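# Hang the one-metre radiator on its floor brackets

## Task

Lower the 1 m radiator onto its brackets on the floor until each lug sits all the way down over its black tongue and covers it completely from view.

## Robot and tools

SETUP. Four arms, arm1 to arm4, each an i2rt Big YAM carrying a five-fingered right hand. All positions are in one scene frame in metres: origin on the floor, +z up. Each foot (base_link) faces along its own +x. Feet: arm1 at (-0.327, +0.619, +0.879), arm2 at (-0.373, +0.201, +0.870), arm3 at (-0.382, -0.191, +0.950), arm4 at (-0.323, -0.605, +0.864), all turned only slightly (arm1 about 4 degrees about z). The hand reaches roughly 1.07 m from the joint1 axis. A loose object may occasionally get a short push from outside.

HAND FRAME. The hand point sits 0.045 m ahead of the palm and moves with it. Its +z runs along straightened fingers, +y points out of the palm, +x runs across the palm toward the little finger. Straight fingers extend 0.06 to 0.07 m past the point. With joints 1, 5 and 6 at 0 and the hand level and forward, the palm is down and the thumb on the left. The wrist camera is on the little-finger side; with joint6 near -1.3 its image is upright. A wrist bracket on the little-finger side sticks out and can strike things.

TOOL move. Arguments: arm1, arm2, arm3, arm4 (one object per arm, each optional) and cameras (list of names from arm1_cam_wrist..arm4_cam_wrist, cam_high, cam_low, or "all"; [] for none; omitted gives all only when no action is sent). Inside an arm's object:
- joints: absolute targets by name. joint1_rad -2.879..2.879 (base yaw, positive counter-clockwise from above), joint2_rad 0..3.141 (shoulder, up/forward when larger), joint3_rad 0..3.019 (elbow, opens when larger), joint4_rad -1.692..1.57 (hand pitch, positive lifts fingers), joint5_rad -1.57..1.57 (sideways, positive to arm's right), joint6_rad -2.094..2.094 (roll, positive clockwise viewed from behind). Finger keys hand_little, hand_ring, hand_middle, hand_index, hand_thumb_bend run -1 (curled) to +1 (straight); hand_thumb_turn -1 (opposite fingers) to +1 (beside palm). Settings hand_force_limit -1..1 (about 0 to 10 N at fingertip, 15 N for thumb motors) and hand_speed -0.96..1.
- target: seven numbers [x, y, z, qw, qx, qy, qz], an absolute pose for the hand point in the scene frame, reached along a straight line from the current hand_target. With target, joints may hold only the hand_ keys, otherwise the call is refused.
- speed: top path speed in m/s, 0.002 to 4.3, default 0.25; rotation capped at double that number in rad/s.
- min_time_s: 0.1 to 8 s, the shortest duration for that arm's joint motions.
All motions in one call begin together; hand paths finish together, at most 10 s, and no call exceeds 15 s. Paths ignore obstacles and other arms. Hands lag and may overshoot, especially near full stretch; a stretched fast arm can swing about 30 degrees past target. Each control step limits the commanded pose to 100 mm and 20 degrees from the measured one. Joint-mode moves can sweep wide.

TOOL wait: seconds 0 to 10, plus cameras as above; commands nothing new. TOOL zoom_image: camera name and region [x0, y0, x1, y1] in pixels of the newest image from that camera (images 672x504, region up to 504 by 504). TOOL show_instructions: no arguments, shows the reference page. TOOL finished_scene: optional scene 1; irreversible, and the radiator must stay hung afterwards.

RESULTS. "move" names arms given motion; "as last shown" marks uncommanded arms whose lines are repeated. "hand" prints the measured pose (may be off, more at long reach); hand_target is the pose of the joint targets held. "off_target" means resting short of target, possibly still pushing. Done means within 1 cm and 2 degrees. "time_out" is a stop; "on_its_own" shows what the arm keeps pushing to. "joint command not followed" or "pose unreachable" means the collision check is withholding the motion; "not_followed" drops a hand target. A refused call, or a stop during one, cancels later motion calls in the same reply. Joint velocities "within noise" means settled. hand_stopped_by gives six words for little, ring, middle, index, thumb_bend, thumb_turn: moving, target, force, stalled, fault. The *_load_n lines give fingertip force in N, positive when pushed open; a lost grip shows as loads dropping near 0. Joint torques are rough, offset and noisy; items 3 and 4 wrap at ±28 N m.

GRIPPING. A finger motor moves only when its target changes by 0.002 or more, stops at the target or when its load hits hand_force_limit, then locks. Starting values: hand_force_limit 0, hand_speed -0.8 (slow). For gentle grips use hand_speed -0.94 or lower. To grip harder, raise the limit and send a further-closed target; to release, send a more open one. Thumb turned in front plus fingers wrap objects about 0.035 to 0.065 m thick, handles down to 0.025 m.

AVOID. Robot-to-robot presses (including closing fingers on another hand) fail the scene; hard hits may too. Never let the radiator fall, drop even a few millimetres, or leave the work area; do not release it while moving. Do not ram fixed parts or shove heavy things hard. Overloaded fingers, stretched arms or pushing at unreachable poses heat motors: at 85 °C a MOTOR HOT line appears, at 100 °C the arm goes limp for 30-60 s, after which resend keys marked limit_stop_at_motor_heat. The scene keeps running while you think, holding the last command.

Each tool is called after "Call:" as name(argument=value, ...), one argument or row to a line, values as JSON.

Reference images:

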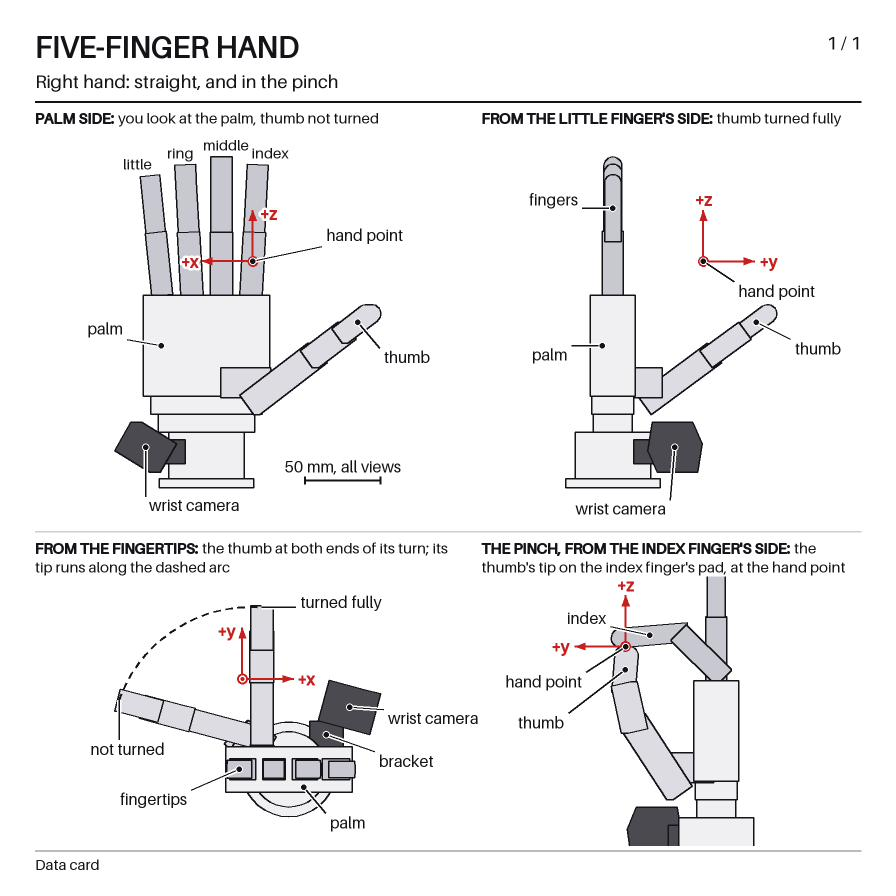

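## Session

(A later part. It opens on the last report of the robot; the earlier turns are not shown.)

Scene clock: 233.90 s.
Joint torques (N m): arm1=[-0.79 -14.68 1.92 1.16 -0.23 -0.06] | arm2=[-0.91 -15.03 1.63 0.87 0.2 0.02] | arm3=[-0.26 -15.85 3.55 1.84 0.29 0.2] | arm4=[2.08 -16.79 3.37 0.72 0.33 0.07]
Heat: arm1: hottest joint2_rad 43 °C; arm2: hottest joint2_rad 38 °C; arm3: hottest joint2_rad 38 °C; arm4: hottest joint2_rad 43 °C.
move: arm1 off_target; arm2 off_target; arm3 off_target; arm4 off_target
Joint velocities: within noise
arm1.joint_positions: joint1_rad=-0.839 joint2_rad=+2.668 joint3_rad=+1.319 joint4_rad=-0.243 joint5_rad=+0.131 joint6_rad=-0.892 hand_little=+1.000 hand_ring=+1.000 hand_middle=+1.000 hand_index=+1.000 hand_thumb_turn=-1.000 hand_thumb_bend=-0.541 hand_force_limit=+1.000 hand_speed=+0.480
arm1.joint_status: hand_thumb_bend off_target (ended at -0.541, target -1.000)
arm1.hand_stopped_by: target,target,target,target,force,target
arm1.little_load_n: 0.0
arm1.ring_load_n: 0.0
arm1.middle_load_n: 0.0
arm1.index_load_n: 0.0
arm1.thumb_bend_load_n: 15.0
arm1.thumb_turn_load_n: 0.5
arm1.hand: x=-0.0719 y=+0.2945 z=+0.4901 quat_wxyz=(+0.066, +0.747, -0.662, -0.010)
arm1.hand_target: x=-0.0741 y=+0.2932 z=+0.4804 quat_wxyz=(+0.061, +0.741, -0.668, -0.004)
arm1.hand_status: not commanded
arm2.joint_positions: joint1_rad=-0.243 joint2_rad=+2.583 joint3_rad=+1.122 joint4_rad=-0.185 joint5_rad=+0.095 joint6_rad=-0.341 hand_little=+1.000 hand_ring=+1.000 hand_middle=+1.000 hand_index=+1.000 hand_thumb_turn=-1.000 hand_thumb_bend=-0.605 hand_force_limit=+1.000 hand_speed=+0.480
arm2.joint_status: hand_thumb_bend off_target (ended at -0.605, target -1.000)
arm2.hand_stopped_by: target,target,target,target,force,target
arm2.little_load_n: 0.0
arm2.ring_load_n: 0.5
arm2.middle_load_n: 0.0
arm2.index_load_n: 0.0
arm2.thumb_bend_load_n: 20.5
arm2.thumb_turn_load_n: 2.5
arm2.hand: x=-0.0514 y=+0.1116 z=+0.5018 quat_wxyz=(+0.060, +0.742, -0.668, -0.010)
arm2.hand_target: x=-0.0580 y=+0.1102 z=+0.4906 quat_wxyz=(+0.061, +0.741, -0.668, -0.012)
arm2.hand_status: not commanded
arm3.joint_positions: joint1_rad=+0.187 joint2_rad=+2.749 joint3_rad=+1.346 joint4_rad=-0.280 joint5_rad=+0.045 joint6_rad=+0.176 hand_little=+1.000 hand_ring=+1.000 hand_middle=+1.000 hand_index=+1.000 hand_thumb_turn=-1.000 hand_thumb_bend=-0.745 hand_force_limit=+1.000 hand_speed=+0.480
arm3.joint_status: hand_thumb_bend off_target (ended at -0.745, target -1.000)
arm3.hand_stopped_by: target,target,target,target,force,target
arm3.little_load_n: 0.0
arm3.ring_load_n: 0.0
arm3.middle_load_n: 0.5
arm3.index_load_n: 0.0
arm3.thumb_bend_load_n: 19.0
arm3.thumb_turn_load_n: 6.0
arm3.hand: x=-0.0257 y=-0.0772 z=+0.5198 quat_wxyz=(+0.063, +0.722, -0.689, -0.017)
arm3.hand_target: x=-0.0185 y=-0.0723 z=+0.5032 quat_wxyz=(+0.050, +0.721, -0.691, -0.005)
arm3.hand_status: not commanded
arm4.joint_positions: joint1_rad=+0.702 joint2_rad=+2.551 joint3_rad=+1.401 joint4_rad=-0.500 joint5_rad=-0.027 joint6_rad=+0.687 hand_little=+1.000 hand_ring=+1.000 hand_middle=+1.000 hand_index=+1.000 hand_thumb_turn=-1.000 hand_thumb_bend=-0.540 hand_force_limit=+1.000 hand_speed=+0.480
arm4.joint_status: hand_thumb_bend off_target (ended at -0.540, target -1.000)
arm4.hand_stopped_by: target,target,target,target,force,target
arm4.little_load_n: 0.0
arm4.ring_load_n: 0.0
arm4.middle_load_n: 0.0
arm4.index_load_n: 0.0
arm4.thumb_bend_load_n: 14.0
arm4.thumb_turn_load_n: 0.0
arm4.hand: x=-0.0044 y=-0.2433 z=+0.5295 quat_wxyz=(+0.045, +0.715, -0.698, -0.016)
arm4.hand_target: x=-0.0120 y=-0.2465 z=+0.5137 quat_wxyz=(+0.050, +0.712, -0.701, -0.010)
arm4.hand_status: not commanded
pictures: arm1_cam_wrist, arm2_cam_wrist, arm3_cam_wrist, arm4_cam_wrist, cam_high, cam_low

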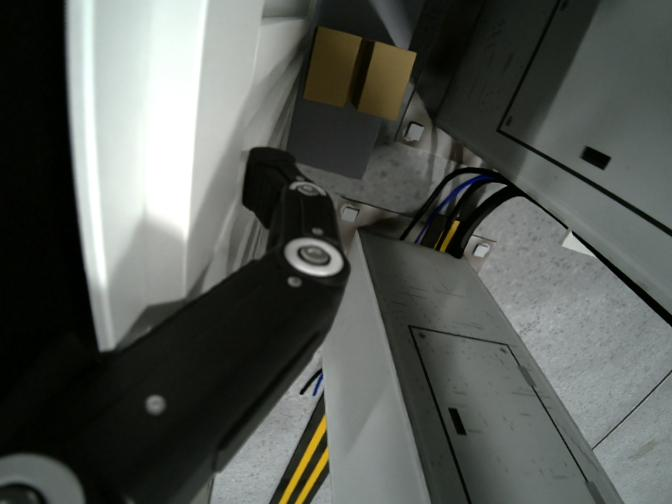

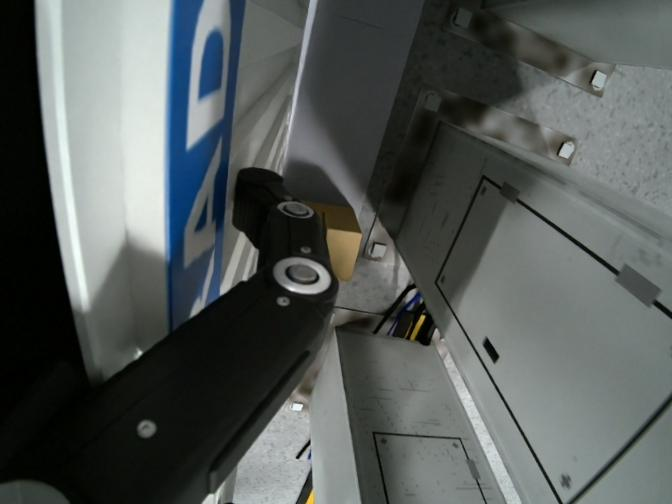

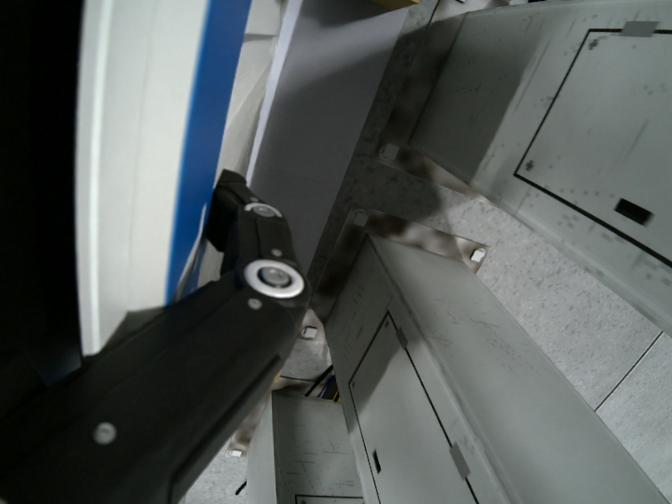

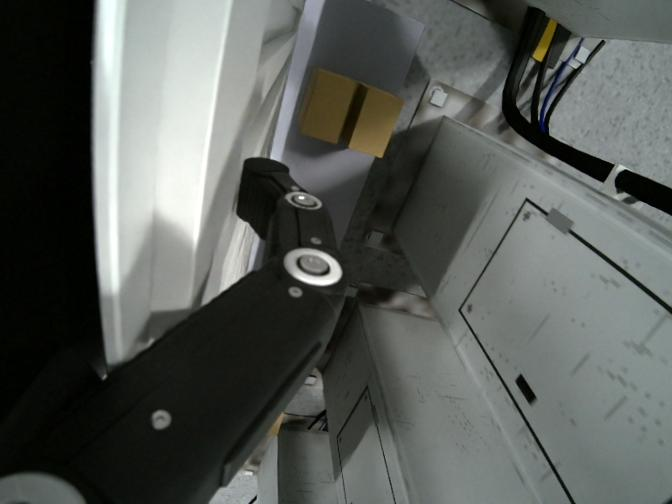

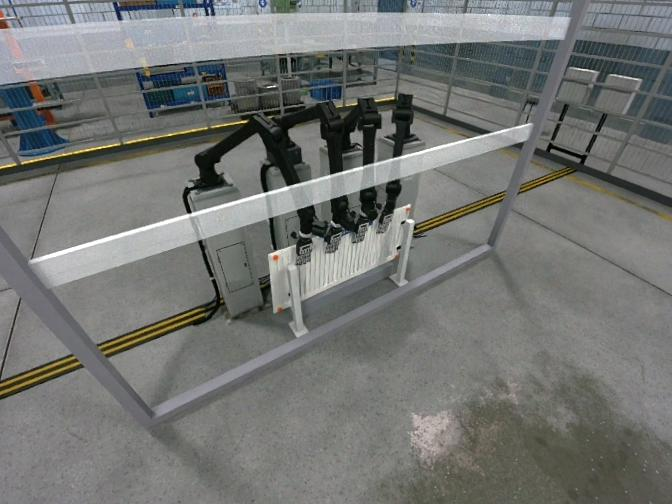

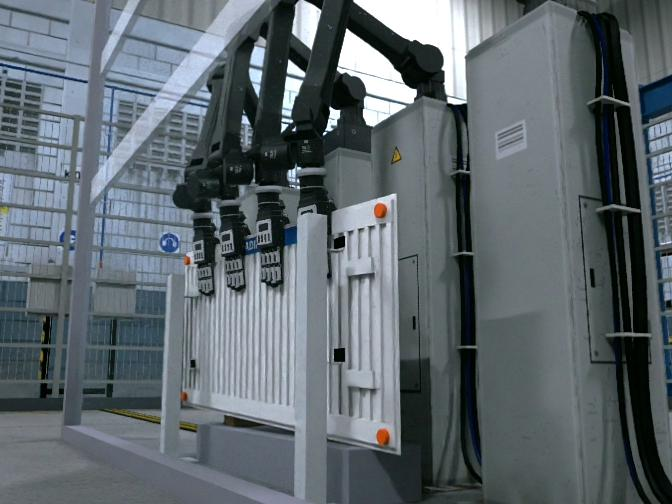

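Call:
move(
  arm1={"joints": {"hand_thumb_bend": 0.0}},
  arm4={"joints": {"hand_thumb_bend": 0.0}},
)

Call:
move(
  arm1={"joints": {"hand_thumb_bend": -1.0}},
  arm4={"joints": {"hand_thumb_bend": -1.0}},
)

Scene clock: 236.10 s.
Joint torques (N m): arm1=[-0.62 -14.74 1.99 1.05 -0.05 -0.08] | arm2=[-1.03 -14.56 1.59 0.9 0.22 0.01] | arm3=[-0.32 -15.91 3.55 1.78 0.27 0.17] | arm4=[2.08 -16.15 3.51 0.66 0.31 0.07]
Heat: arm1: hottest joint2_rad 42 °C; arm2: hottest joint2_rad 38 °C; arm3: hottest joint2_rad 37 °C; arm4: hottest joint2_rad 43 °C.
move: arm1 done; arm4 done
Joint velocities: within noise
arm1.joint_positions: joint1_rad=-0.839 joint2_rad=+2.667 joint3_rad=+1.319 joint4_rad=-0.240 joint5_rad=+0.125 joint6_rad=-0.892 hand_little=+1.000 hand_ring=+1.000 hand_middle=+1.000 hand_index=+1.000 hand_thumb_turn=-1.000 hand_thumb_bend=+0.000 hand_force_limit=+1.000 hand_speed=+0.480
arm1.joint_status: all done
arm1.hand_stopped_by: target,target,target,target,target,target
arm1.little_load_n: 0.0
arm1.ring_load_n: 0.0
arm1.middle_load_n: 0.0
arm1.index_load_n: 0.0
arm1.thumb_bend_load_n: 0.0
arm1.thumb_turn_load_n: 0.0
arm1.hand: x=-0.0703 y=+0.2945 z=+0.4898 quat_wxyz=(+0.063, +0.747, -0.662, -0.008)
arm1.hand_target: x=-0.0741 y=+0.2933 z=+0.4803 quat_wxyz=(+0.061, +0.741, -0.668, -0.004)
arm1.hand_status: not commanded
arm2, arm3: as last shown
arm2.joint_positions: joint1_rad=-0.243 joint2_rad=+2.583 joint3_rad=+1.123 joint4_rad=-0.185 joint5_rad=+0.095 joint6_rad=-0.341 hand_little=+1.000 hand_ring=+1.000 hand_middle=+1.000 hand_index=+1.000 hand_thumb_turn=-1.000 hand_thumb_bend=-0.605 hand_force_limit=+1.000 hand_speed=+0.480
arm2.ring_load_n: 0.0
arm2.thumb_bend_load_n: 21.0
arm2.hand: x=-0.0511 y=+0.1115 z=+0.5018 quat_wxyz=(+0.060, +0.742, -0.668, -0.010)
arm2.hand_target: x=-0.0581 y=+0.1102 z=+0.4906 quat_wxyz=(+0.061, +0.741, -0.668, -0.012)
arm3.joint_positions: joint1_rad=+0.187 joint2_rad=+2.749 joint3_rad=+1.346 joint4_rad=-0.280 joint5_rad=+0.046 joint6_rad=+0.178 hand_little=+1.000 hand_ring=+1.000 hand_middle=+1.000 hand_index=+1.000 hand_thumb_turn=-1.000 hand_thumb_bend=-0.745 hand_force_limit=+1.000 hand_speed=+0.480
arm3.thumb_bend_load_n: 18.5
arm3.hand: x=-0.0256 y=-0.0772 z=+0.5198 quat_wxyz=(+0.063, +0.721, -0.690, -0.017)
arm3.hand_target: x=-0.0185 y=-0.0724 z=+0.5031 quat_wxyz=(+0.050, +0.721, -0.691, -0.005)
arm4.joint_positions: joint1_rad=+0.702 joint2_rad=+2.551 joint3_rad=+1.401 joint4_rad=-0.497 joint5_rad=-0.025 joint6_rad=+0.687 hand_little=+1.000 hand_ring=+1.000 hand_middle=+1.000 hand_index=+1.000 hand_thumb_turn=-1.000 hand_thumb_bend=+0.000 hand_force_limit=+1.000 hand_speed=+0.480
arm4.joint_status: all done
arm4.hand_stopped_by: target,target,target,target,target,target
arm4.little_load_n: 0.0
arm4.ring_load_n: 0.0
arm4.middle_load_n: 0.0
arm4.index_load_n: 0.0
arm4.thumb_bend_load_n: 0.0
arm4.thumb_turn_load_n: 0.0
arm4.hand: x=-0.0037 y=-0.2432 z=+0.5292 quat_wxyz=(+0.044, +0.715, -0.698, -0.014)
arm4.hand_target: x=-0.0120 y=-0.2465 z=+0.5137 quat_wxyz=(+0.050, +0.712, -0.701, -0.010)
arm4.hand_status: not commanded
pictures: none

Scene clock: 237.00 s.
Joint torques (N m): arm1=[-0.73 -14.62 2.03 0.94 -0.23 -0.04] | arm2=[-0.97 -14.68 1.61 0.95 0.22 0] | arm3=[-0.32 -15.85 3.54 1.83 0.27 0.17] | arm4=[2.08 -17.32 3.44 0.69 0.3 0.1]
Heat: arm1: hottest joint2_rad 42 °C; arm2: hottest joint2_rad 38 °C; arm3: hottest joint2_rad 37 °C; arm4: hottest joint2_rad 43 °C.
move: arm1 off_target; arm4 off_target
Joint velocities: within noise
arm1.joint_positions: joint1_rad=-0.839 joint2_rad=+2.667 joint3_rad=+1.318 joint4_rad=-0.239 joint5_rad=+0.131 joint6_rad=-0.893 hand_little=+1.000 hand_ring=+1.000 hand_middle=+1.000 hand_index=+1.000 hand_thumb_turn=-1.000 hand_thumb_bend=-0.540 hand_force_limit=+1.000 hand_speed=+0.480
arm1.joint_status: hand_thumb_bend off_target (ended at -0.540, target -1.000)
arm1.hand_stopped_by: target,target,target,target,force,target
arm1.little_load_n: 0.0
arm1.ring_load_n: 0.0
arm1.middle_load_n: 0.0
arm1.index_load_n: 0.0
arm1.thumb_bend_load_n: 14.5
arm1.thumb_turn_load_n: 0.5
arm1.hand: x=-0.0713 y=+0.2939 z=+0.4900 quat_wxyz=(+0.066, +0.747, -0.662, -0.008)
arm1.hand_target: x=-0.0741 y=+0.2933 z=+0.4803 quat_wxyz=(+0.061, +0.741, -0.668, -0.004)
arm1.hand_status: not commanded
arm2, arm3: as last shown
arm2.thumb_bend_load_n: 20.5
arm3.joint_positions: joint1_rad=+0.187 joint2_rad=+2.749 joint3_rad=+1.346 joint4_rad=-0.279 joint5_rad=+0.046 joint6_rad=+0.178 hand_little=+1.000 hand_ring=+1.000 hand_middle=+1.000 hand_index=+1.000 hand_thumb_turn=-1.000 hand_thumb_bend=-0.745 hand_force_limit=+1.000 hand_speed=+0.480
arm3.index_load_n: 0.5
arm3.thumb_bend_load_n: 19.0
arm3.thumb_turn_load_n: 5.5
arm3.hand: x=-0.0255 y=-0.0771 z=+0.5198 quat_wxyz=(+0.062, +0.721, -0.690, -0.017)
arm3.hand_target: x=-0.0184 y=-0.0724 z=+0.5031 quat_wxyz=(+0.050, +0.721, -0.691, -0.005)
arm4.joint_positions: joint1_rad=+0.702 joint2_rad=+2.551 joint3_rad=+1.401 joint4_rad=-0.498 joint5_rad=-0.028 joint6_rad=+0.687 hand_little=+1.000 hand_ring=+1.000 hand_middle=+1.000 hand_index=+1.000 hand_thumb_turn=-1.000 hand_thumb_bend=-0.542 hand_force_limit=+1.000 hand_speed=+0.480
arm4.joint_status: hand_thumb_bend off_target (ended at -0.542, target -1.000)
arm4.hand_stopped_by: target,target,target,target,force,target
arm4.little_load_n: 0.0
arm4.ring_load_n: 0.0
arm4.middle_load_n: 0.0
arm4.index_load_n: 0.0
arm4.thumb_bend_load_n: 14.5
arm4.thumb_turn_load_n: 0.0
arm4.hand: x=-0.0041 y=-0.2429 z=+0.5294 quat_wxyz=(+0.044, +0.715, -0.698, -0.016)
arm4.hand_target: x=-0.0121 y=-0.2465 z=+0.5137 quat_wxyz=(+0.050, +0.712, -0.701, -0.010)
arm4.hand_status: not commanded
pictures: none

Call:
move(
  arm1={"target": [-0.071, 0.294, 0.505, -0.006, 0.741, -0.668, 0.070], "speed": 0.06},
  arm2={"target": [-0.051, 0.111, 0.515, 0.094, 0.741, -0.668, -0.049], "speed": 0.06},
  arm3={"target": [-0.022, -0.076, 0.530, 0.083, 0.721, -0.691, -0.041], "speed": 0.06},
  arm4={"target": [-0.004, -0.243, 0.535, -0.020, 0.712, -0.702, 0.061], "speed": 0.06},
  cameras=["cam_low"],
)

Scene clock: 239.67 s.
Joint torques (N m): arm1=[-2.2 -19.43 -1.96 0.34 -0.93 -0.25] | arm2=[0.32 -18.26 3.1 -2.85 0.73 0.18] | arm3=[-1.55 -19.43 4.03 -3.21 -0.49 0] | arm4=[2.73 -20.95 0.58 0.25 1.1 0.15]
Heat: arm1: hottest joint2_rad 42 °C; arm2: hottest joint2_rad 38 °C; arm3: hottest joint2_rad 37 °C; arm4: hottest joint2_rad 43 °C.
move: arm1 off_target; arm2 off_target; arm3 off_target; arm4 done
Joint velocities: within noise
arm1.joint_positions: joint1_rad=-0.875 joint2_rad=+2.630 joint3_rad=+1.198 joint4_rad=-0.014 joint5_rad=+0.001 joint6_rad=-0.929 hand_little=+1.000 hand_ring=+1.000 hand_middle=+1.000 hand_index=+1.000 hand_thumb_turn=-1.000 hand_thumb_bend=-0.462 hand_force_limit=+1.000 hand_speed=+0.480
arm1.joint_status: not commanded
arm1.hand_stopped_by: target,target,target,target,force,target
arm1.little_load_n: 0.0
arm1.ring_load_n: 0.0
arm1.middle_load_n: 0.0
arm1.index_load_n: 0.0
arm1.thumb_bend_load_n: 39.5
arm1.thumb_turn_load_n: 2.0
arm1.hand: x=-0.0637 y=+0.2980 z=+0.4863 quat_wxyz=(+0.007, +0.747, -0.661, +0.066)
arm1.hand_target: x=-0.0708 y=+0.2941 z=+0.5039 quat_wxyz=(-0.005, +0.741, -0.668, +0.070)
arm1.hand_status: off_target (0.020 m and 1.9 deg from the pose sent, 0.015 m and 12.2 deg at the start)
arm2.joint_positions: joint1_rad=-0.241 joint2_rad=+2.593 joint3_rad=+1.173 joint4_rad=-0.284 joint5_rad=+0.103 joint6_rad=-0.338 hand_little=+1.000 hand_ring=+1.000 hand_middle=+1.000 hand_index=+1.000 hand_thumb_turn=-1.000 hand_thumb_bend=-0.605 hand_force_limit=+1.000 hand_speed=+0.480
arm2.joint_status: not commanded
arm2.hand_stopped_by: target,target,target,target,force,target
arm2.little_load_n: 0.0
arm2.ring_load_n: 0.0
arm2.middle_load_n: 1.5
arm2.index_load_n: 0.5
arm2.thumb_bend_load_n: 18.5
arm2.thumb_turn_load_n: 5.5
arm2.hand: x=-0.0498 y=+0.1103 z=+0.5058 quat_wxyz=(+0.077, +0.741, -0.666, -0.033)
arm2.hand_target: x=-0.0509 y=+0.1109 z=+0.5151 quat_wxyz=(+0.093, +0.739, -0.666, -0.048)
arm2.hand_status: off_target (0.009 m and 2.6 deg from the pose sent, 0.013 m and 5.9 deg at the start)
arm3.joint_positions: joint1_rad=+0.187 joint2_rad=+2.749 joint3_rad=+1.362 joint4_rad=-0.316 joint5_rad=+0.041 joint6_rad=+0.178 hand_little=+1.000 hand_ring=+1.000 hand_middle=+1.000 hand_index=+1.000 hand_thumb_turn=-1.000 hand_thumb_bend=-0.745 hand_force_limit=+1.000 hand_speed=+0.480
arm3.joint_status: not commanded
arm3.hand_stopped_by: target,target,target,target,force,target
arm3.little_load_n: 0.0
arm3.ring_load_n: 0.0
arm3.middle_load_n: 0.5
arm3.index_load_n: 0.5
arm3.thumb_bend_load_n: 19.5
arm3.thumb_turn_load_n: 6.0
arm3.hand: x=-0.0247 y=-0.0761 z=+0.5229 quat_wxyz=(+0.069, +0.721, -0.689, -0.025)
arm3.hand_target: x=-0.0217 y=-0.0761 z=+0.5303 quat_wxyz=(+0.082, +0.719, -0.689, -0.040)
arm3.hand_status: off_target (0.008 m and 2.4 deg from the pose sent, 0.011 m and 3.6 deg at the start)
arm4.joint_positions: joint1_rad=+0.739 joint2_rad=+2.501 joint3_rad=+1.284 joint4_rad=-0.297 joint5_rad=+0.085 joint6_rad=+0.724 hand_little=+1.000 hand_ring=+1.000 hand_middle=+1.000 hand_index=+1.000 hand_thumb_turn=-1.000 hand_thumb_bend=-0.494 hand_force_limit=+1.000 hand_speed=+0.480
arm4.joint_status: not commanded
arm4.hand_stopped_by: target,target,target,target,force,target
arm4.little_load_n: 0.0
arm4.ring_load_n: 0.0
arm4.middle_load_n: 0.0
arm4.index_load_n: 0.0
arm4.thumb_bend_load_n: 42.0
arm4.thumb_turn_load_n: 1.5
arm4.hand: x=+0.0012 y=-0.2425 z=+0.5265 quat_wxyz=(-0.019, +0.714, -0.698, +0.045)
arm4.hand_target: x=-0.0040 y=-0.2432 z=+0.5348 quat_wxyz=(-0.020, +0.711, -0.700, +0.060)
arm4.hand_status: done (0.010 m and 1.9 deg from the pose sent, 0.006 m and 11.5 deg at the start)

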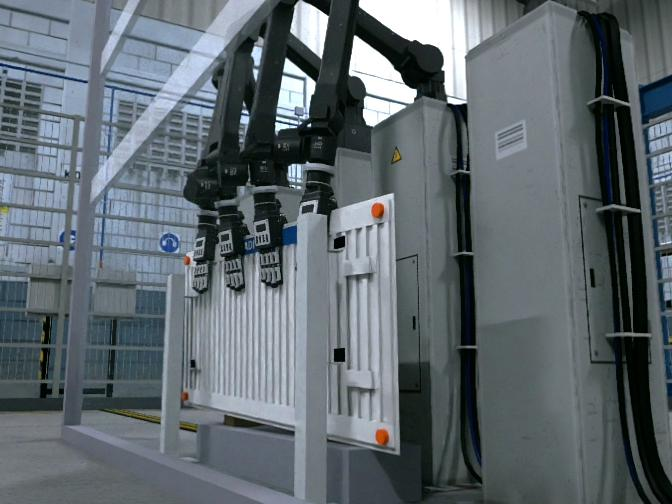

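Call:
move(
  arm1={"target": [-0.080, 0.294, 0.545, -0.008, 0.742, -0.668, 0.050], "speed": 0.04},
  arm2={"target": [-0.057, 0.111, 0.550, 0.082, 0.740, -0.667, -0.055], "speed": 0.04},
  arm3={"target": [-0.024, -0.076, 0.560, 0.072, 0.720, -0.691, -0.045], "speed": 0.04},
  arm4={"target": [-0.004, -0.243, 0.560, -0.022, 0.711, -0.701, 0.053], "speed": 0.04},
  cameras=["cam_low"],
)

Scene clock: 243.03 s.
Joint torques (N m): arm1=[-2.37 -20.48 -0.79 -1.1 0.2 -0.27] | arm2=[-0.79 -24.23 -1.81 -3.59 0.13 0.01] | arm3=[-2.08 -25.64 -0.55 -3.34 -1.12 -0.08] | arm4=[1.49 -25.35 -0.54 -0.84 0.63 0.1]
Heat: arm1: hottest joint2_rad 43 °C; arm2: hottest joint2_rad 38 °C; arm3: hottest joint2_rad 37 °C; arm4: hottest joint2_rad 43 °C.
move: arm1 off_target; arm2 off_target; arm3 off_target; arm4 off_target
Joint velocities: within noise
arm1.joint_positions: joint1_rad=-0.887 joint2_rad=+2.545 joint3_rad=+1.143 joint4_rad=-0.076 joint5_rad=-0.035 joint6_rad=-0.942 hand_little=+1.000 hand_ring=+1.000 hand_middle=+1.000 hand_index=+1.000 hand_thumb_turn=-1.000 hand_thumb_bend=-0.467 hand_force_limit=+1.000 hand_speed=+0.480
arm1.joint_status: not commanded
arm1.hand_stopped_by: target,target,target,target,force,target
arm1.little_load_n: 0.0
arm1.ring_load_n: 0.0
arm1.middle_load_n: 0.0
arm1.index_load_n: 0.0
arm1.thumb_bend_load_n: 17.0
arm1.thumb_turn_load_n: 1.0
arm1.hand: x=-0.0691 y=+0.3056 z=+0.5185 quat_wxyz=(-0.012, +0.748, -0.661, +0.051)
arm1.hand_target: x=-0.0798 y=+0.2946 z=+0.5428 quat_wxyz=(-0.008, +0.742, -0.668, +0.050)
arm1.hand_status: off_target (0.031 m and 1.2 deg from the pose sent, 0.061 m and 2.6 deg at the start)
arm2.joint_positions: joint1_rad=-0.242 joint2_rad=+2.588 joint3_rad=+1.161 joint4_rad=-0.280 joint5_rad=+0.093 joint6_rad=-0.338 hand_little=+1.000 hand_ring=+1.000 hand_middle=+1.000 hand_index=+1.000 hand_thumb_turn=-1.000 hand_thumb_bend=-0.605 hand_force_limit=+1.000 hand_speed=+0.480
arm2.joint_status: not commanded
arm2.hand_stopped_by: target,target,target,target,force,target
arm2.little_load_n: 0.0
arm2.ring_load_n: 0.0
arm2.middle_load_n: 1.5
arm2.index_load_n: 0.0
arm2.thumb_bend_load_n: 19.0
arm2.thumb_turn_load_n: 6.0
arm2.hand: x=-0.0539 y=+0.1128 z=+0.5074 quat_wxyz=(+0.074, +0.740, -0.667, -0.038)
arm2.hand_target: x=-0.0577 y=+0.1112 z=+0.5455 quat_wxyz=(+0.082, +0.739, -0.666, -0.054)
arm2.hand_status: off_target (0.043 m and 2.2 deg from the pose sent, 0.045 m and 2.5 deg at the start)
arm3.joint_positions: joint1_rad=+0.187 joint2_rad=+2.745 joint3_rad=+1.344 joint4_rad=-0.302 joint5_rad=+0.037 joint6_rad=+0.179 hand_little=+1.000 hand_ring=+1.000 hand_middle=+1.000 hand_index=+1.000 hand_thumb_turn=-1.000 hand_thumb_bend=-0.745 hand_force_limit=+1.000 hand_speed=+0.480
arm3.joint_status: not commanded
arm3.hand_stopped_by: target,target,target,target,force,target
arm3.little_load_n: 0.0
arm3.ring_load_n: 0.5
arm3.middle_load_n: 1.0
arm3.index_load_n: 0.5
arm3.thumb_bend_load_n: 19.0
arm3.thumb_turn_load_n: 6.0
arm3.hand: x=-0.0305 y=-0.0765 z=+0.5236 quat_wxyz=(+0.069, +0.721, -0.689, -0.026)
arm3.hand_target: x=-0.0244 y=-0.0760 z=+0.5572 quat_wxyz=(+0.071, +0.719, -0.690, -0.044)
arm3.hand_status: off_target (0.037 m and 2.2 deg from the pose sent, 0.037 m and 2.3 deg at the start)
arm4.joint_positions: joint1_rad=+0.740 joint2_rad=+2.496 joint3_rad=+1.270 joint4_rad=-0.290 joint5_rad=+0.083 joint6_rad=+0.724 hand_little=+1.000 hand_ring=+1.000 hand_middle=+1.000 hand_index=+1.000 hand_thumb_turn=-1.000 hand_thumb_bend=-0.492 hand_force_limit=+1.000 hand_speed=+0.480
arm4.joint_status: not commanded
arm4.hand_stopped_by: target,target,target,target,force,target
arm4.little_load_n: 0.0
arm4.ring_load_n: 0.0
arm4.middle_load_n: 0.0
arm4.index_load_n: 0.0
arm4.thumb_bend_load_n: 41.5
arm4.thumb_turn_load_n: 2.0
arm4.hand: x=-0.0030 y=-0.2453 z=+0.5273 quat_wxyz=(-0.018, +0.715, -0.698, +0.044)
arm4.hand_target: x=-0.0042 y=-0.2430 z=+0.5573 quat_wxyz=(-0.022, +0.711, -0.701, +0.052)
arm4.hand_status: off_target (0.033 m and 1.2 deg from the pose sent, 0.034 m and 1.1 deg at the start)

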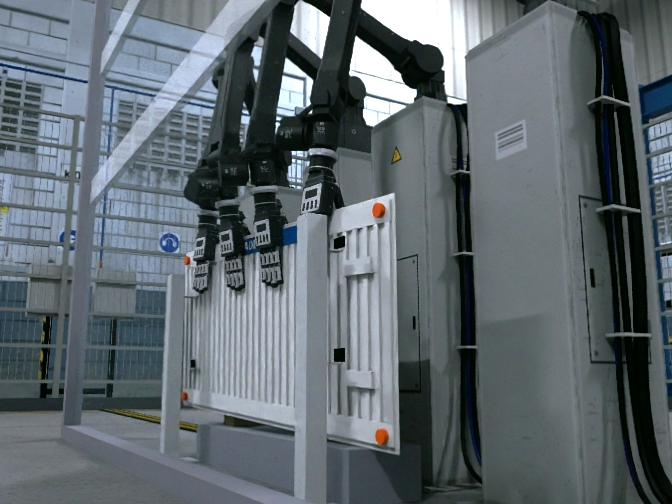

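Call:
move(
  arm1={"joints": {"hand_thumb_bend": 0.1}},
)

Call:
move(
  arm1={"target": [-0.070, 0.288, 0.474, 0.040, 0.741, -0.668, 0.018], "speed": 0.1},
  arm2={"target": [-0.054, 0.111, 0.525, 0.082, 0.740, -0.667, -0.055], "speed": 0.1},
  arm3={"target": [-0.022, -0.076, 0.540, 0.072, 0.720, -0.691, -0.045], "speed": 0.1},
  arm4={"target": [-0.004, -0.243, 0.545, -0.015, 0.711, -0.701, 0.045], "speed": 0.1},
  cameras=["arm1_cam_wrist", "cam_low"],
)

Scene clock: 244.43 s.
Joint torques (N m): arm1=[-0.85 -16.15 1.18 -0.05 0.18 -0.21] | arm2=[-0.97 -24.59 -1.73 -3.55 0.31 0.02] | arm3=[-2.08 -25.58 -0.54 -3.37 -1.12 -0.1] | arm4=[1.67 -24.88 -0.7 -0.72 0.65 0.08]
Heat: arm1: hottest joint2_rad 43 °C; arm2: hottest joint2_rad 38 °C; arm3: hottest joint2_rad 37 °C; arm4: hottest joint2_rad 43 °C.
move: arm1 done
Joint velocities: within noise
arm1.joint_positions: joint1_rad=-0.905 joint2_rad=+2.495 joint3_rad=+1.120 joint4_rad=-0.102 joint5_rad=-0.035 joint6_rad=-0.949 hand_little=+1.000 hand_ring=+1.000 hand_middle=+1.000 hand_index=+1.000 hand_thumb_turn=-1.000 hand_thumb_bend=+0.100 hand_force_limit=+1.000 hand_speed=+0.480
arm1.joint_status: all done
arm1.hand_stopped_by: target,target,target,target,target,target
arm1.little_load_n: 0.0
arm1.ring_load_n: 0.0
arm1.middle_load_n: 0.0
arm1.index_load_n: 0.0
arm1.thumb_bend_load_n: 0.0
arm1.thumb_turn_load_n: 0.0
arm1.hand: x=-0.0739 y=+0.2993 z=+0.5377 quat_wxyz=(-0.011, +0.745, -0.665, +0.052)
arm1.hand_target: x=-0.0800 y=+0.2948 z=+0.5427 quat_wxyz=(-0.008, +0.742, -0.668, +0.050)
arm1.hand_status: not commanded
arm2, arm3, arm4: as last shown
arm2.joint_positions: joint1_rad=-0.244 joint2_rad=+2.588 joint3_rad=+1.161 joint4_rad=-0.280 joint5_rad=+0.089 joint6_rad=-0.338 hand_little=+1.000 hand_ring=+1.000 hand_middle=+1.000 hand_index=+1.000 hand_thumb_turn=-1.000 hand_thumb_bend=-0.605 hand_force_limit=+1.000 hand_speed=+0.480
arm2.ring_load_n: 0.5
arm2.thumb_turn_load_n: 3.5
arm2.hand: x=-0.0539 y=+0.1131 z=+0.5075 quat_wxyz=(+0.072, +0.740, -0.668, -0.039)
arm2.hand_target: x=-0.0577 y=+0.1114 z=+0.5454 quat_wxyz=(+0.082, +0.739, -0.666, -0.055)
arm3.joint_positions: joint1_rad=+0.187 joint2_rad=+2.745 joint3_rad=+1.344 joint4_rad=-0.302 joint5_rad=+0.037 joint6_rad=+0.180 hand_little=+1.000 hand_ring=+1.000 hand_middle=+1.000 hand_index=+1.000 hand_thumb_turn=-1.000 hand_thumb_bend=-0.745 hand_force_limit=+1.000 hand_speed=+0.480
arm3.ring_load_n: 0.0
arm3.middle_load_n: 0.5
arm3.thumb_turn_load_n: 5.5
arm3.hand: x=-0.0304 y=-0.0764 z=+0.5236 quat_wxyz=(+0.068, +0.720, -0.690, -0.026)
arm3.hand_target: x=-0.0245 y=-0.0760 z=+0.5572 quat_wxyz=(+0.071, +0.719, -0.690, -0.045)
arm4.joint_positions: joint1_rad=+0.740 joint2_rad=+2.496 joint3_rad=+1.269 joint4_rad=-0.288 joint5_rad=+0.084 joint6_rad=+0.724 hand_little=+1.000 hand_ring=+1.000 hand_middle=+1.000 hand_index=+1.000 hand_thumb_turn=-1.000 hand_thumb_bend=-0.491 hand_force_limit=+1.000 hand_speed=+0.480
arm4.thumb_bend_load_n: 42.0
arm4.thumb_turn_load_n: 1.5
arm4.hand: x=-0.0028 y=-0.2452 z=+0.5272 quat_wxyz=(-0.019, +0.715, -0.698, +0.045)
arm4.hand_target: x=-0.0042 y=-0.2431 z=+0.5572 quat_wxyz=(-0.022, +0.711, -0.701, +0.053)
pictures: none

Scene clock: 245.93 s.
Joint torques (N m): arm1=[0.56 -13.8 1.99 0.35 0.08 0.01] | arm2=[-0.67 -20.31 0.95 -2.54 0.33 0.04] | arm3=[-2.14 -21.66 1.81 -2.78 -1.1 -0.12] | arm4=[2.02 -22.42 1.2 -1.1 0.24 0.08]
Heat: arm1: hottest joint2_rad 43 °C; arm2: hottest joint2_rad 38 °C; arm3: hottest joint2_rad 37 °C; arm4: hottest joint2_rad 43 °C.
move: arm1 off_target; arm2 off_target; arm3 off_target; arm4 off_target
Joint velocities: within noise
arm1.joint_positions: joint1_rad=-0.874 joint2_rad=+2.656 joint3_rad=+1.308 joint4_rad=-0.161 joint5_rad=+0.076 joint6_rad=-0.921 hand_little=+1.000 hand_ring=+1.000 hand_middle=+1.000 hand_index=+1.000 hand_thumb_turn=-1.000 hand_thumb_bend=+0.100 hand_force_limit=+1.000 hand_speed=+0.480
arm1.joint_status: not commanded
arm1.hand_stopped_by: target,target,target,target,target,target
arm1.little_load_n: 0.0
arm1.ring_load_n: 0.0
arm1.middle_load_n: 0.0
arm1.index_load_n: 0.0
arm1.thumb_bend_load_n: 0.0
arm1.thumb_turn_load_n: 0.0
arm1.hand: x=-0.0617 y=+0.2763 z=+0.4877 quat_wxyz=(+0.041, +0.744, -0.666, +0.031)
arm1.hand_target: x=-0.0702 y=+0.2881 z=+0.4747 quat_wxyz=(+0.040, +0.742, -0.669, +0.018)
arm1.hand_status: off_target (0.020 m and 1.6 deg from the pose sent, 0.065 m and 7.0 deg at the start)
arm2.joint_positions: joint1_rad=-0.244 joint2_rad=+2.591 joint3_rad=+1.174 joint4_rad=-0.292 joint5_rad=+0.087 joint6_rad=-0.338 hand_little=+1.000 hand_ring=+1.000 hand_middle=+1.000 hand_index=+1.000 hand_thumb_turn=-1.000 hand_thumb_bend=-0.605 hand_force_limit=+1.000 hand_speed=+0.480
arm2.joint_status: not commanded
arm2.hand_stopped_by: target,target,target,target,force,target
arm2.little_load_n: 0.0
arm2.ring_load_n: 0.0
arm2.middle_load_n: 1.0
arm2.index_load_n: 0.0
arm2.thumb_bend_load_n: 19.0
arm2.thumb_turn_load_n: 4.0
arm2.hand: x=-0.0498 y=+0.1123 z=+0.5072 quat_wxyz=(+0.071, +0.740, -0.668, -0.039)
arm2.hand_target: x=-0.0541 y=+0.1111 z=+0.5243 quat_wxyz=(+0.082, +0.739, -0.666, -0.055)
arm2.hand_status: off_target (0.018 m and 2.2 deg from the pose sent, 0.018 m and 2.2 deg at the start)
arm3.joint_positions: joint1_rad=+0.187 joint2_rad=+2.747 joint3_rad=+1.358 joint4_rad=-0.309 joint5_rad=+0.037 joint6_rad=+0.181 hand_little=+1.000 hand_ring=+1.000 hand_middle=+1.000 hand_index=+1.000 hand_thumb_turn=-1.000 hand_thumb_bend=-0.745 hand_force_limit=+1.000 hand_speed=+0.480
arm3.joint_status: not commanded
arm3.hand_stopped_by: target,target,target,target,force,target
arm3.little_load_n: 0.0
arm3.ring_load_n: 0.0
arm3.middle_load_n: 0.5
arm3.index_load_n: 0.5
arm3.thumb_bend_load_n: 19.0
arm3.thumb_turn_load_n: 5.5
arm3.hand: x=-0.0248 y=-0.0751 z=+0.5233 quat_wxyz=(+0.067, +0.720, -0.690, -0.025)
arm3.hand_target: x=-0.0219 y=-0.0761 z=+0.5397 quat_wxyz=(+0.071, +0.719, -0.690, -0.044)
arm3.hand_status: off_target (0.017 m and 2.4 deg from the pose sent, 0.018 m and 2.2 deg at the start)
arm4.joint_positions: joint1_rad=+0.738 joint2_rad=+2.496 joint3_rad=+1.276 joint4_rad=-0.289 joint5_rad=+0.079 joint6_rad=+0.724 hand_little=+1.000 hand_ring=+1.000 hand_middle=+1.000 hand_index=+1.000 hand_thumb_turn=-1.000 hand_thumb_bend=-0.487 hand_force_limit=+1.000 hand_speed=+0.480
arm4.joint_status: not commanded
arm4.hand_stopped_by: target,target,target,target,force,target
arm4.little_load_n: 0.5
arm4.ring_load_n: 0.0
arm4.middle_load_n: 0.0
arm4.index_load_n: 0.0
arm4.thumb_bend_load_n: 41.0
arm4.thumb_turn_load_n: 1.5
arm4.hand: x=+0.0000 y=-0.2426 z=+0.5280 quat_wxyz=(-0.021, +0.714, -0.698, +0.042)
arm4.hand_target: x=-0.0041 y=-0.2431 z=+0.5441 quat_wxyz=(-0.015, +0.711, -0.701, +0.045)
arm4.hand_status: off_target (0.017 m and 0.9 deg from the pose sent, 0.018 m and 0.7 deg at the start)

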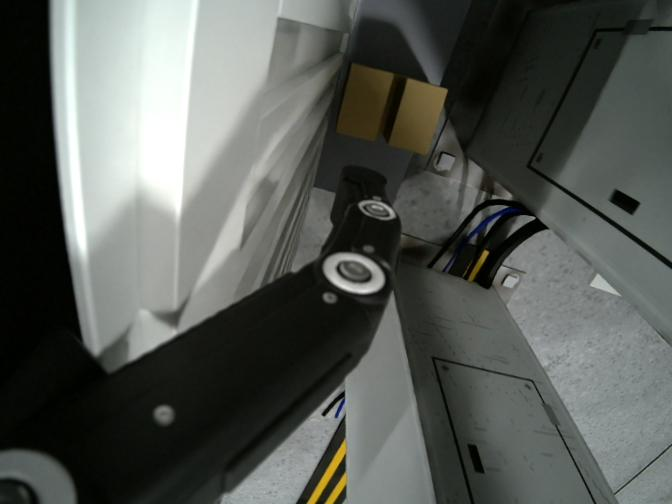

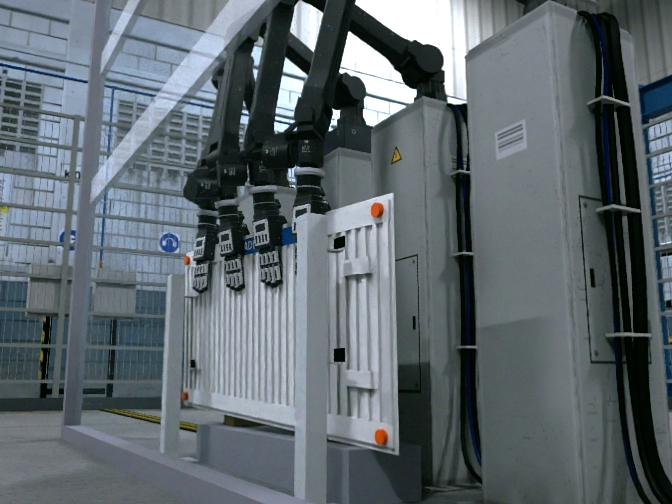

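Call:
move(
  arm1={"target": [-0.070, 0.310, 0.478, 0.045, 0.741, -0.668, 0.010], "speed": 0.1},
)

Call:
move(
  arm1={"joints": {"hand_thumb_bend": -1.0}},
  cameras=["arm1_cam_wrist"],
)

Scene clock: 247.27 s.
Joint torques (N m): arm1=[1.67 -14.33 0.44 0.53 0.03 0.09] | arm2=[-0.62 -20.07 0.87 -2.5 0.34 0.03] | arm3=[-2.2 -21.66 1.81 -2.8 -1.1 -0.12] | arm4=[2.2 -22.01 1.03 -1.2 0.23 0.06]
Heat: arm1: hottest joint2_rad 43 °C; arm2: hottest joint2_rad 38 °C; arm3: hottest joint2_rad 37 °C; arm4: hottest joint2_rad 43 °C.
move: arm1 off_target
Joint velocities: within noise
arm1.joint_positions: joint1_rad=-0.849 joint2_rad=+2.654 joint3_rad=+1.287 joint4_rad=-0.159 joint5_rad=+0.090 joint6_rad=-0.888 hand_little=+1.000 hand_ring=+1.000 hand_middle=+1.000 hand_index=+1.000 hand_thumb_turn=-1.000 hand_thumb_bend=+0.100 hand_force_limit=+1.000 hand_speed=+0.480
arm1.joint_status: not commanded
arm1.hand_stopped_by: target,target,target,target,target,target
arm1.little_load_n: 0.0
arm1.ring_load_n: 0.0
arm1.middle_load_n: 0.0
arm1.index_load_n: 0.0
arm1.thumb_bend_load_n: 0.0
arm1.thumb_turn_load_n: 0.0
arm1.hand: x=-0.0632 y=+0.2916 z=+0.4877 quat_wxyz=(+0.047, +0.742, -0.669, +0.023)
arm1.hand_target: x=-0.0705 y=+0.3098 z=+0.4786 quat_wxyz=(+0.045, +0.742, -0.669, +0.010)
arm1.hand_status: off_target (0.022 m and 1.5 deg from the pose sent, 0.036 m and 2.5 deg at the start)
arm2, arm3, arm4: as last shown
arm2.middle_load_n: 1.5
arm4.little_load_n: 0.0
arm4.thumb_turn_load_n: 1.0
pictures: none

Scene clock: 248.20 s.
Joint torques (N m): arm1=[1.67 -14.45 0.51 0.49 -0.2 0.22] | arm2=[-0.67 -19.84 0.95 -2.52 0.34 0.03] | arm3=[-2.2 -21.66 1.81 -2.78 -1.1 -0.11] | arm4=[1.55 -21.95 1.13 -1.1 0.24 0.04]
Heat: arm1: hottest joint2_rad 43 °C; arm2: hottest joint2_rad 39 °C; arm3: hottest joint2_rad 37 °C; arm4: hottest joint2_rad 43 °C.
move: arm1 off_target
Joint velocities: within noise
arm1.joint_positions: joint1_rad=-0.848 joint2_rad=+2.654 joint3_rad=+1.286 joint4_rad=-0.159 joint5_rad=+0.096 joint6_rad=-0.900 hand_little=+1.000 hand_ring=+1.000 hand_middle=+1.000 hand_index=+1.000 hand_thumb_turn=-1.000 hand_thumb_bend=-0.511 hand_force_limit=+1.000 hand_speed=+0.480
arm1.joint_status: hand_thumb_bend off_target (ended at -0.511, target -1.000)
arm1.hand_stopped_by: target,target,target,target,force,target
arm1.little_load_n: 0.0
arm1.ring_load_n: 0.0
arm1.middle_load_n: 0.0
arm1.index_load_n: 0.0
arm1.thumb_bend_load_n: 13.5
arm1.thumb_turn_load_n: 0.0
arm1.hand: x=-0.0644 y=+0.2906 z=+0.4881 quat_wxyz=(+0.051, +0.746, -0.664, +0.022)
arm1.hand_target: x=-0.0705 y=+0.3098 z=+0.4786 quat_wxyz=(+0.045, +0.742, -0.669, +0.010)
arm1.hand_status: not commanded
arm2, arm3, arm4: as last shown
arm2.middle_load_n: 1.0
arm3.thumb_turn_load_n: 6.0
arm4.ring_load_n: -0.5
arm4.thumb_turn_load_n: 1.5

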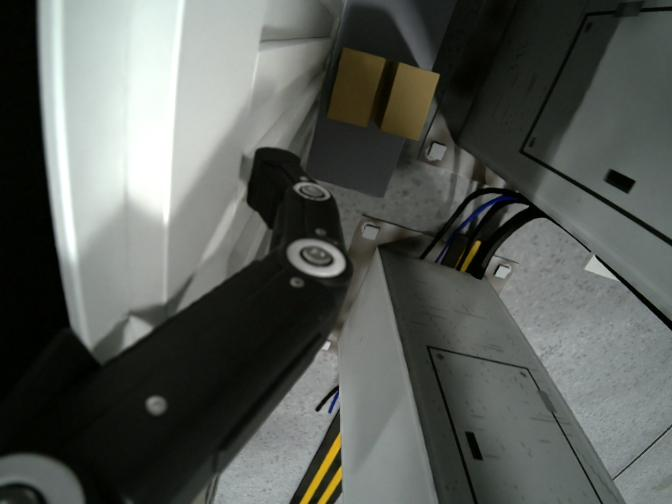

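Call:
move(
  arm1={"target": [-0.064, 0.300, 0.500, 0.002, 0.741, -0.668, 0.060], "speed": 0.06},
)

Scene clock: 250.57 s.
Joint torques (N m): arm1=[-0.67 -18.67 -1.52 0.29 -1.38 -0.05] | arm2=[-0.56 -20.19 0.99 -2.43 0.33 0.06] | arm3=[-2.2 -21.6 1.81 -2.8 -1.1 -0.12] | arm4=[1.79 -22.42 1.21 -1.09 0.27 0.07]
Heat: arm1: hottest joint2_rad 43 °C; arm2: hottest joint2_rad 39 °C; arm3: hottest joint2_rad 38 °C; arm4: hottest joint2_rad 43 °C.
move: arm1 off_target
Joint velocities: within noise
arm1.joint_positions: joint1_rad=-0.865 joint2_rad=+2.636 joint3_rad=+1.219 joint4_rad=-0.043 joint5_rad=+0.036 joint6_rad=-0.921 hand_little=+1.000 hand_ring=+1.000 hand_middle=+1.000 hand_index=+1.000 hand_thumb_turn=-1.000 hand_thumb_bend=-0.505 hand_force_limit=+1.000 hand_speed=+0.480
arm1.joint_status: not commanded
arm1.hand_stopped_by: target,target,target,target,force,target
arm1.little_load_n: 0.0
arm1.ring_load_n: -0.5
arm1.middle_load_n: 0.0
arm1.index_load_n: 0.0
arm1.thumb_bend_load_n: 39.5
arm1.thumb_turn_load_n: 0.5
arm1.hand: x=-0.0636 y=+0.2948 z=+0.4863 quat_wxyz=(+0.023, +0.747, -0.662, +0.057)
arm1.hand_target: x=-0.0640 y=+0.3000 z=+0.4995 quat_wxyz=(+0.003, +0.741, -0.668, +0.060)
arm1.hand_status: off_target (0.015 m and 2.7 deg from the pose sent, 0.015 m and 7.1 deg at the start)
arm2, arm3, arm4: as last shown
arm2.ring_load_n: -0.5
arm2.middle_load_n: 1.5
arm2.thumb_bend_load_n: 19.5
arm2.thumb_turn_load_n: 4.5
arm4.ring_load_n: 0.0
arm4.thumb_bend_load_n: 40.5
arm4.thumb_turn_load_n: 1.0
arm4.hand: x=-0.0001 y=-0.2425 z=+0.5280 quat_wxyz=(-0.021, +0.714, -0.698, +0.042)
pictures: none

Call:
move(
  arm1={"target": [-0.064, 0.300, 0.527, 0.000, 0.741, -0.668, 0.060], "speed": 0.04},
  arm2={"target": [-0.054, 0.111, 0.535, 0.078, 0.740, -0.667, -0.050], "speed": 0.04},
  arm3={"target": [-0.022, -0.076, 0.550, 0.068, 0.720, -0.691, -0.040], "speed": 0.04},
  arm4={"target": [-0.004, -0.243, 0.560, -0.015, 0.711, -0.701, 0.045], "speed": 0.04},
  cameras=["cam_low"],
)

Scene clock: 252.20 s.
Joint torques (N m): arm1=[-0.67 -23.06 -3.89 -0.72 -1.29 0] | arm2=[-0.85 -22.3 -0.59 -2.41 0.31 0.03] | arm3=[-2.08 -24.06 -0.08 -2.56 -0.95 -0.1] | arm4=[1.49 -24.94 0.23 -1.54 0.31 0.06]
Heat: arm1: hottest joint2_rad 43 °C; arm2: hottest joint2_rad 39 °C; arm3: hottest joint2_rad 38 °C; arm4: hottest joint2_rad 43 °C.
move: arm1 off_target; arm2 off_target; arm3 off_target; arm4 off_target
Joint velocities: within noise
arm1.joint_positions: joint1_rad=-0.869 joint2_rad=+2.632 joint3_rad=+1.212 joint4_rad=-0.039 joint5_rad=+0.029 joint6_rad=-0.926 hand_little=+1.000 hand_ring=+1.000 hand_middle=+1.000 hand_index=+1.000 hand_thumb_turn=-1.000 hand_thumb_bend=-0.500 hand_force_limit=+1.000 hand_speed=+0.480
arm1.joint_status: not commanded
arm1.hand_stopped_by: target,target,target,target,force,target
arm1.little_load_n: 0.0
arm1.ring_load_n: 0.0
arm1.middle_load_n: 0.0
arm1.index_load_n: 0.0
arm1.thumb_bend_load_n: 39.5
arm1.thumb_turn_load_n: 0.0
arm1.hand: x=-0.0650 y=+0.2952 z=+0.4873 quat_wxyz=(+0.020, +0.748, -0.661, +0.058)
arm1.hand_target: x=-0.0646 y=+0.3001 z=+0.5225 quat_wxyz=(+0.001, +0.741, -0.668, +0.059)
arm1.hand_status: off_target (0.040 m and 2.6 deg from the pose sent, 0.041 m and 2.9 deg at the start)
arm2.joint_positions: joint1_rad=-0.245 joint2_rad=+2.589 joint3_rad=+1.166 joint4_rad=-0.288 joint5_rad=+0.086 joint6_rad=-0.338 hand_little=+1.000 hand_ring=+1.000 hand_middle=+1.000 hand_index=+1.000 hand_thumb_turn=-1.000 hand_thumb_bend=-0.605 hand_force_limit=+1.000 hand_speed=+0.480
arm2.joint_status: not commanded
arm2.hand_stopped_by: target,target,target,target,force,target
arm2.little_load_n: 0.0
arm2.ring_load_n: 0.0
arm2.middle_load_n: 1.5
arm2.index_load_n: 0.0
arm2.thumb_bend_load_n: 19.5
arm2.thumb_turn_load_n: 5.0
arm2.hand: x=-0.0532 y=+0.1130 z=+0.5075 quat_wxyz=(+0.072, +0.739, -0.668, -0.041)
arm2.hand_target: x=-0.0544 y=+0.1112 z=+0.5331 quat_wxyz=(+0.078, +0.740, -0.667, -0.050)
arm2.hand_status: off_target (0.028 m and 1.3 deg from the pose sent, 0.028 m and 1.5 deg at the start)
arm3.joint_positions: joint1_rad=+0.187 joint2_rad=+2.747 joint3_rad=+1.351 joint4_rad=-0.301 joint5_rad=+0.037 joint6_rad=+0.181 hand_little=+1.000 hand_ring=+1.000 hand_middle=+1.000 hand_index=+1.000 hand_thumb_turn=-1.000 hand_thumb_bend=-0.745 hand_force_limit=+1.000 hand_speed=+0.480
arm3.joint_status: not commanded
arm3.hand_stopped_by: target,target,target,target,force,target
arm3.little_load_n: -0.5
arm3.ring_load_n: 0.0
arm3.middle_load_n: 0.5
arm3.index_load_n: 0.5
arm3.thumb_bend_load_n: 19.0
arm3.thumb_turn_load_n: 6.0
arm3.hand: x=-0.0272 y=-0.0756 z=+0.5228 quat_wxyz=(+0.066, +0.720, -0.690, -0.025)
arm3.hand_target: x=-0.0225 y=-0.0761 z=+0.5483 quat_wxyz=(+0.068, +0.719, -0.690, -0.040)
arm3.hand_status: off_target (0.028 m and 1.7 deg from the pose sent, 0.027 m and 1.7 deg at the start)
arm4.joint_positions: joint1_rad=+0.738 joint2_rad=+2.496 joint3_rad=+1.272 joint4_rad=-0.294 joint5_rad=+0.077 joint6_rad=+0.724 hand_little=+1.000 hand_ring=+1.000 hand_middle=+1.000 hand_index=+1.000 hand_thumb_turn=-1.000 hand_thumb_bend=-0.487 hand_force_limit=+1.000 hand_speed=+0.480
arm4.joint_status: not commanded
arm4.hand_stopped_by: target,target,target,target,force,target
arm4.little_load_n: 0.0
arm4.ring_load_n: 0.0
arm4.middle_load_n: 0.0
arm4.index_load_n: 0.0
arm4.thumb_bend_load_n: 38.0
arm4.thumb_turn_load_n: 1.5
arm4.hand: x=-0.0031 y=-0.2449 z=+0.5278 quat_wxyz=(-0.017, +0.714, -0.698, +0.041)
arm4.hand_target: x=-0.0042 y=-0.2431 z=+0.5574 quat_wxyz=(-0.015, +0.711, -0.701, +0.045)
arm4.hand_status: off_target (0.032 m and 0.7 deg from the pose sent, 0.032 m and 0.9 deg at the start)

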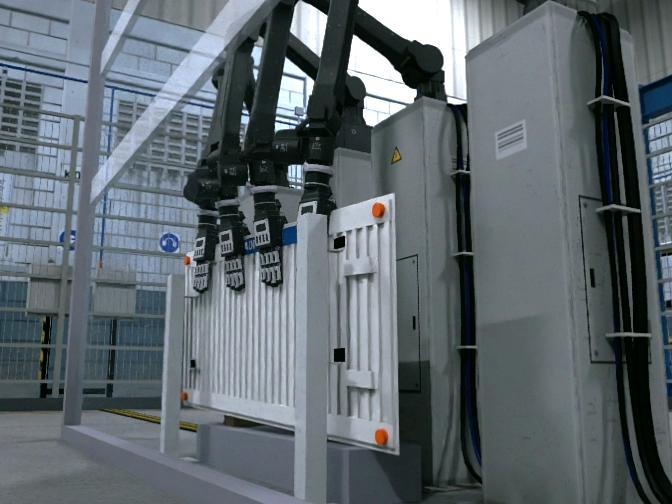

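Call:
move(
  arm1={"target": [-0.064, 0.302, 0.545, 0.000, 0.741, -0.668, 0.060], "speed": 0.04},
  arm2={"target": [-0.052, 0.111, 0.543, 0.078, 0.740, -0.667, -0.050], "speed": 0.04},
  arm3={"target": [-0.020, -0.076, 0.556, 0.068, 0.720, -0.691, -0.040], "speed": 0.04},
  arm4={"target": [-0.001, -0.243, 0.566, -0.015, 0.711, -0.701, 0.045], "speed": 0.04},
  cameras=["cam_low"],
)

Scene clock: 253.80 s.
Joint torques (N m): arm1=[-0.32 -23.77 -3.75 -1.36 -0.85 0.04] | arm2=[-0.67 -23.59 -1.07 -2.8 0.29 0.02] | arm3=[-2.08 -25.11 -0.09 -2.92 -0.94 -0.11] | arm4=[1.38 -25.82 0.39 -2.09 0.36 0.02]
Heat: arm1: hottest joint2_rad 43 °C; arm2: hottest joint2_rad 39 °C; arm3: hottest joint2_rad 38 °C; arm4: hottest joint2_rad 43 °C.
move: arm1 off_target; arm2 off_target; arm3 off_target; arm4 off_target
Joint velocities: within noise
arm1.joint_positions: joint1_rad=-0.869 joint2_rad=+2.601 joint3_rad=+1.182 joint4_rad=-0.038 joint5_rad=+0.015 joint6_rad=-0.927 hand_little=+1.000 hand_ring=+1.000 hand_middle=+1.000 hand_index=+1.000 hand_thumb_turn=-1.000 hand_thumb_bend=-0.499 hand_force_limit=+1.000 hand_speed=+0.480
arm1.joint_status: not commanded
arm1.hand_stopped_by: target,target,target,target,force,target
arm1.little_load_n: 0.0
arm1.ring_load_n: 0.0
arm1.middle_load_n: 0.0
arm1.index_load_n: 0.0
arm1.thumb_bend_load_n: 37.0
arm1.thumb_turn_load_n: 1.0
arm1.hand: x=-0.0654 y=+0.2992 z=+0.4983 quat_wxyz=(+0.014, +0.748, -0.661, +0.059)
arm1.hand_target: x=-0.0648 y=+0.3022 z=+0.5390 quat_wxyz=(+0.000, +0.741, -0.668, +0.060)
arm1.hand_status: off_target (0.047 m and 1.9 deg from the pose sent, 0.058 m and 2.6 deg at the start)
arm2.joint_positions: joint1_rad=-0.245 joint2_rad=+2.589 joint3_rad=+1.166 joint4_rad=-0.288 joint5_rad=+0.086 joint6_rad=-0.338 hand_little=+1.000 hand_ring=+1.000 hand_middle=+1.000 hand_index=+1.000 hand_thumb_turn=-1.000 hand_thumb_bend=-0.605 hand_force_limit=+1.000 hand_speed=+0.480
arm2.joint_status: not commanded
arm2.hand_stopped_by: target,target,target,target,force,target
arm2.little_load_n: 0.0
arm2.ring_load_n: 0.0
arm2.middle_load_n: 1.5
arm2.index_load_n: 0.5
arm2.thumb_bend_load_n: 20.0
arm2.thumb_turn_load_n: 4.5
arm2.hand: x=-0.0530 y=+0.1130 z=+0.5077 quat_wxyz=(+0.071, +0.739, -0.668, -0.041)
arm2.hand_target: x=-0.0526 y=+0.1112 z=+0.5399 quat_wxyz=(+0.078, +0.740, -0.667, -0.050)
arm2.hand_status: off_target (0.035 m and 1.3 deg from the pose sent, 0.036 m and 1.3 deg at the start)
arm3.joint_positions: joint1_rad=+0.187 joint2_rad=+2.746 joint3_rad=+1.346 joint4_rad=-0.301 joint5_rad=+0.037 joint6_rad=+0.181 hand_little=+1.000 hand_ring=+1.000 hand_middle=+1.000 hand_index=+1.000 hand_thumb_turn=-1.000 hand_thumb_bend=-0.745 hand_force_limit=+1.000 hand_speed=+0.480
arm3.joint_status: not commanded
arm3.hand_stopped_by: target,target,target,target,force,target
arm3.little_load_n: 0.0
arm3.ring_load_n: 0.0
arm3.middle_load_n: 0.5
arm3.index_load_n: 0.5
arm3.thumb_bend_load_n: 19.0
arm3.thumb_turn_load_n: 6.0
arm3.hand: x=-0.0296 y=-0.0762 z=+0.5232 quat_wxyz=(+0.068, +0.720, -0.690, -0.026)
arm3.hand_target: x=-0.0205 y=-0.0761 z=+0.5537 quat_wxyz=(+0.067, +0.719, -0.690, -0.040)
arm3.hand_status: off_target (0.034 m and 1.6 deg from the pose sent, 0.034 m and 1.8 deg at the start)
arm4.joint_positions: joint1_rad=+0.738 joint2_rad=+2.496 joint3_rad=+1.272 joint4_rad=-0.296 joint5_rad=+0.077 joint6_rad=+0.724 hand_little=+1.000 hand_ring=+1.000 hand_middle=+1.000 hand_index=+1.000 hand_thumb_turn=-1.000 hand_thumb_bend=-0.487 hand_force_limit=+1.000 hand_speed=+0.480
arm4.joint_status: not commanded
arm4.hand_stopped_by: target,target,target,target,force,target
arm4.little_load_n: 0.0
arm4.ring_load_n: 0.0
arm4.middle_load_n: 0.0
arm4.index_load_n: 0.0
arm4.thumb_bend_load_n: 37.5
arm4.thumb_turn_load_n: 1.5
arm4.hand: x=-0.0033 y=-0.2450 z=+0.5278 quat_wxyz=(-0.016, +0.714, -0.698, +0.041)
arm4.hand_target: x=-0.0013 y=-0.2431 z=+0.5626 quat_wxyz=(-0.015, +0.711, -0.701, +0.045)
arm4.hand_status: off_target (0.038 m and 0.7 deg from the pose sent, 0.038 m and 0.7 deg at the start)

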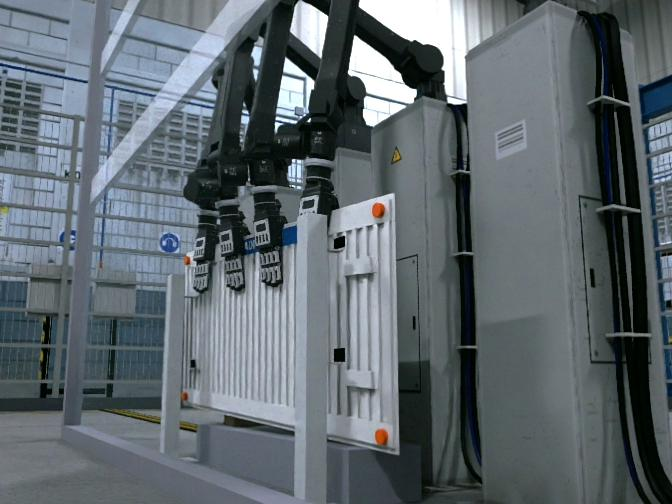

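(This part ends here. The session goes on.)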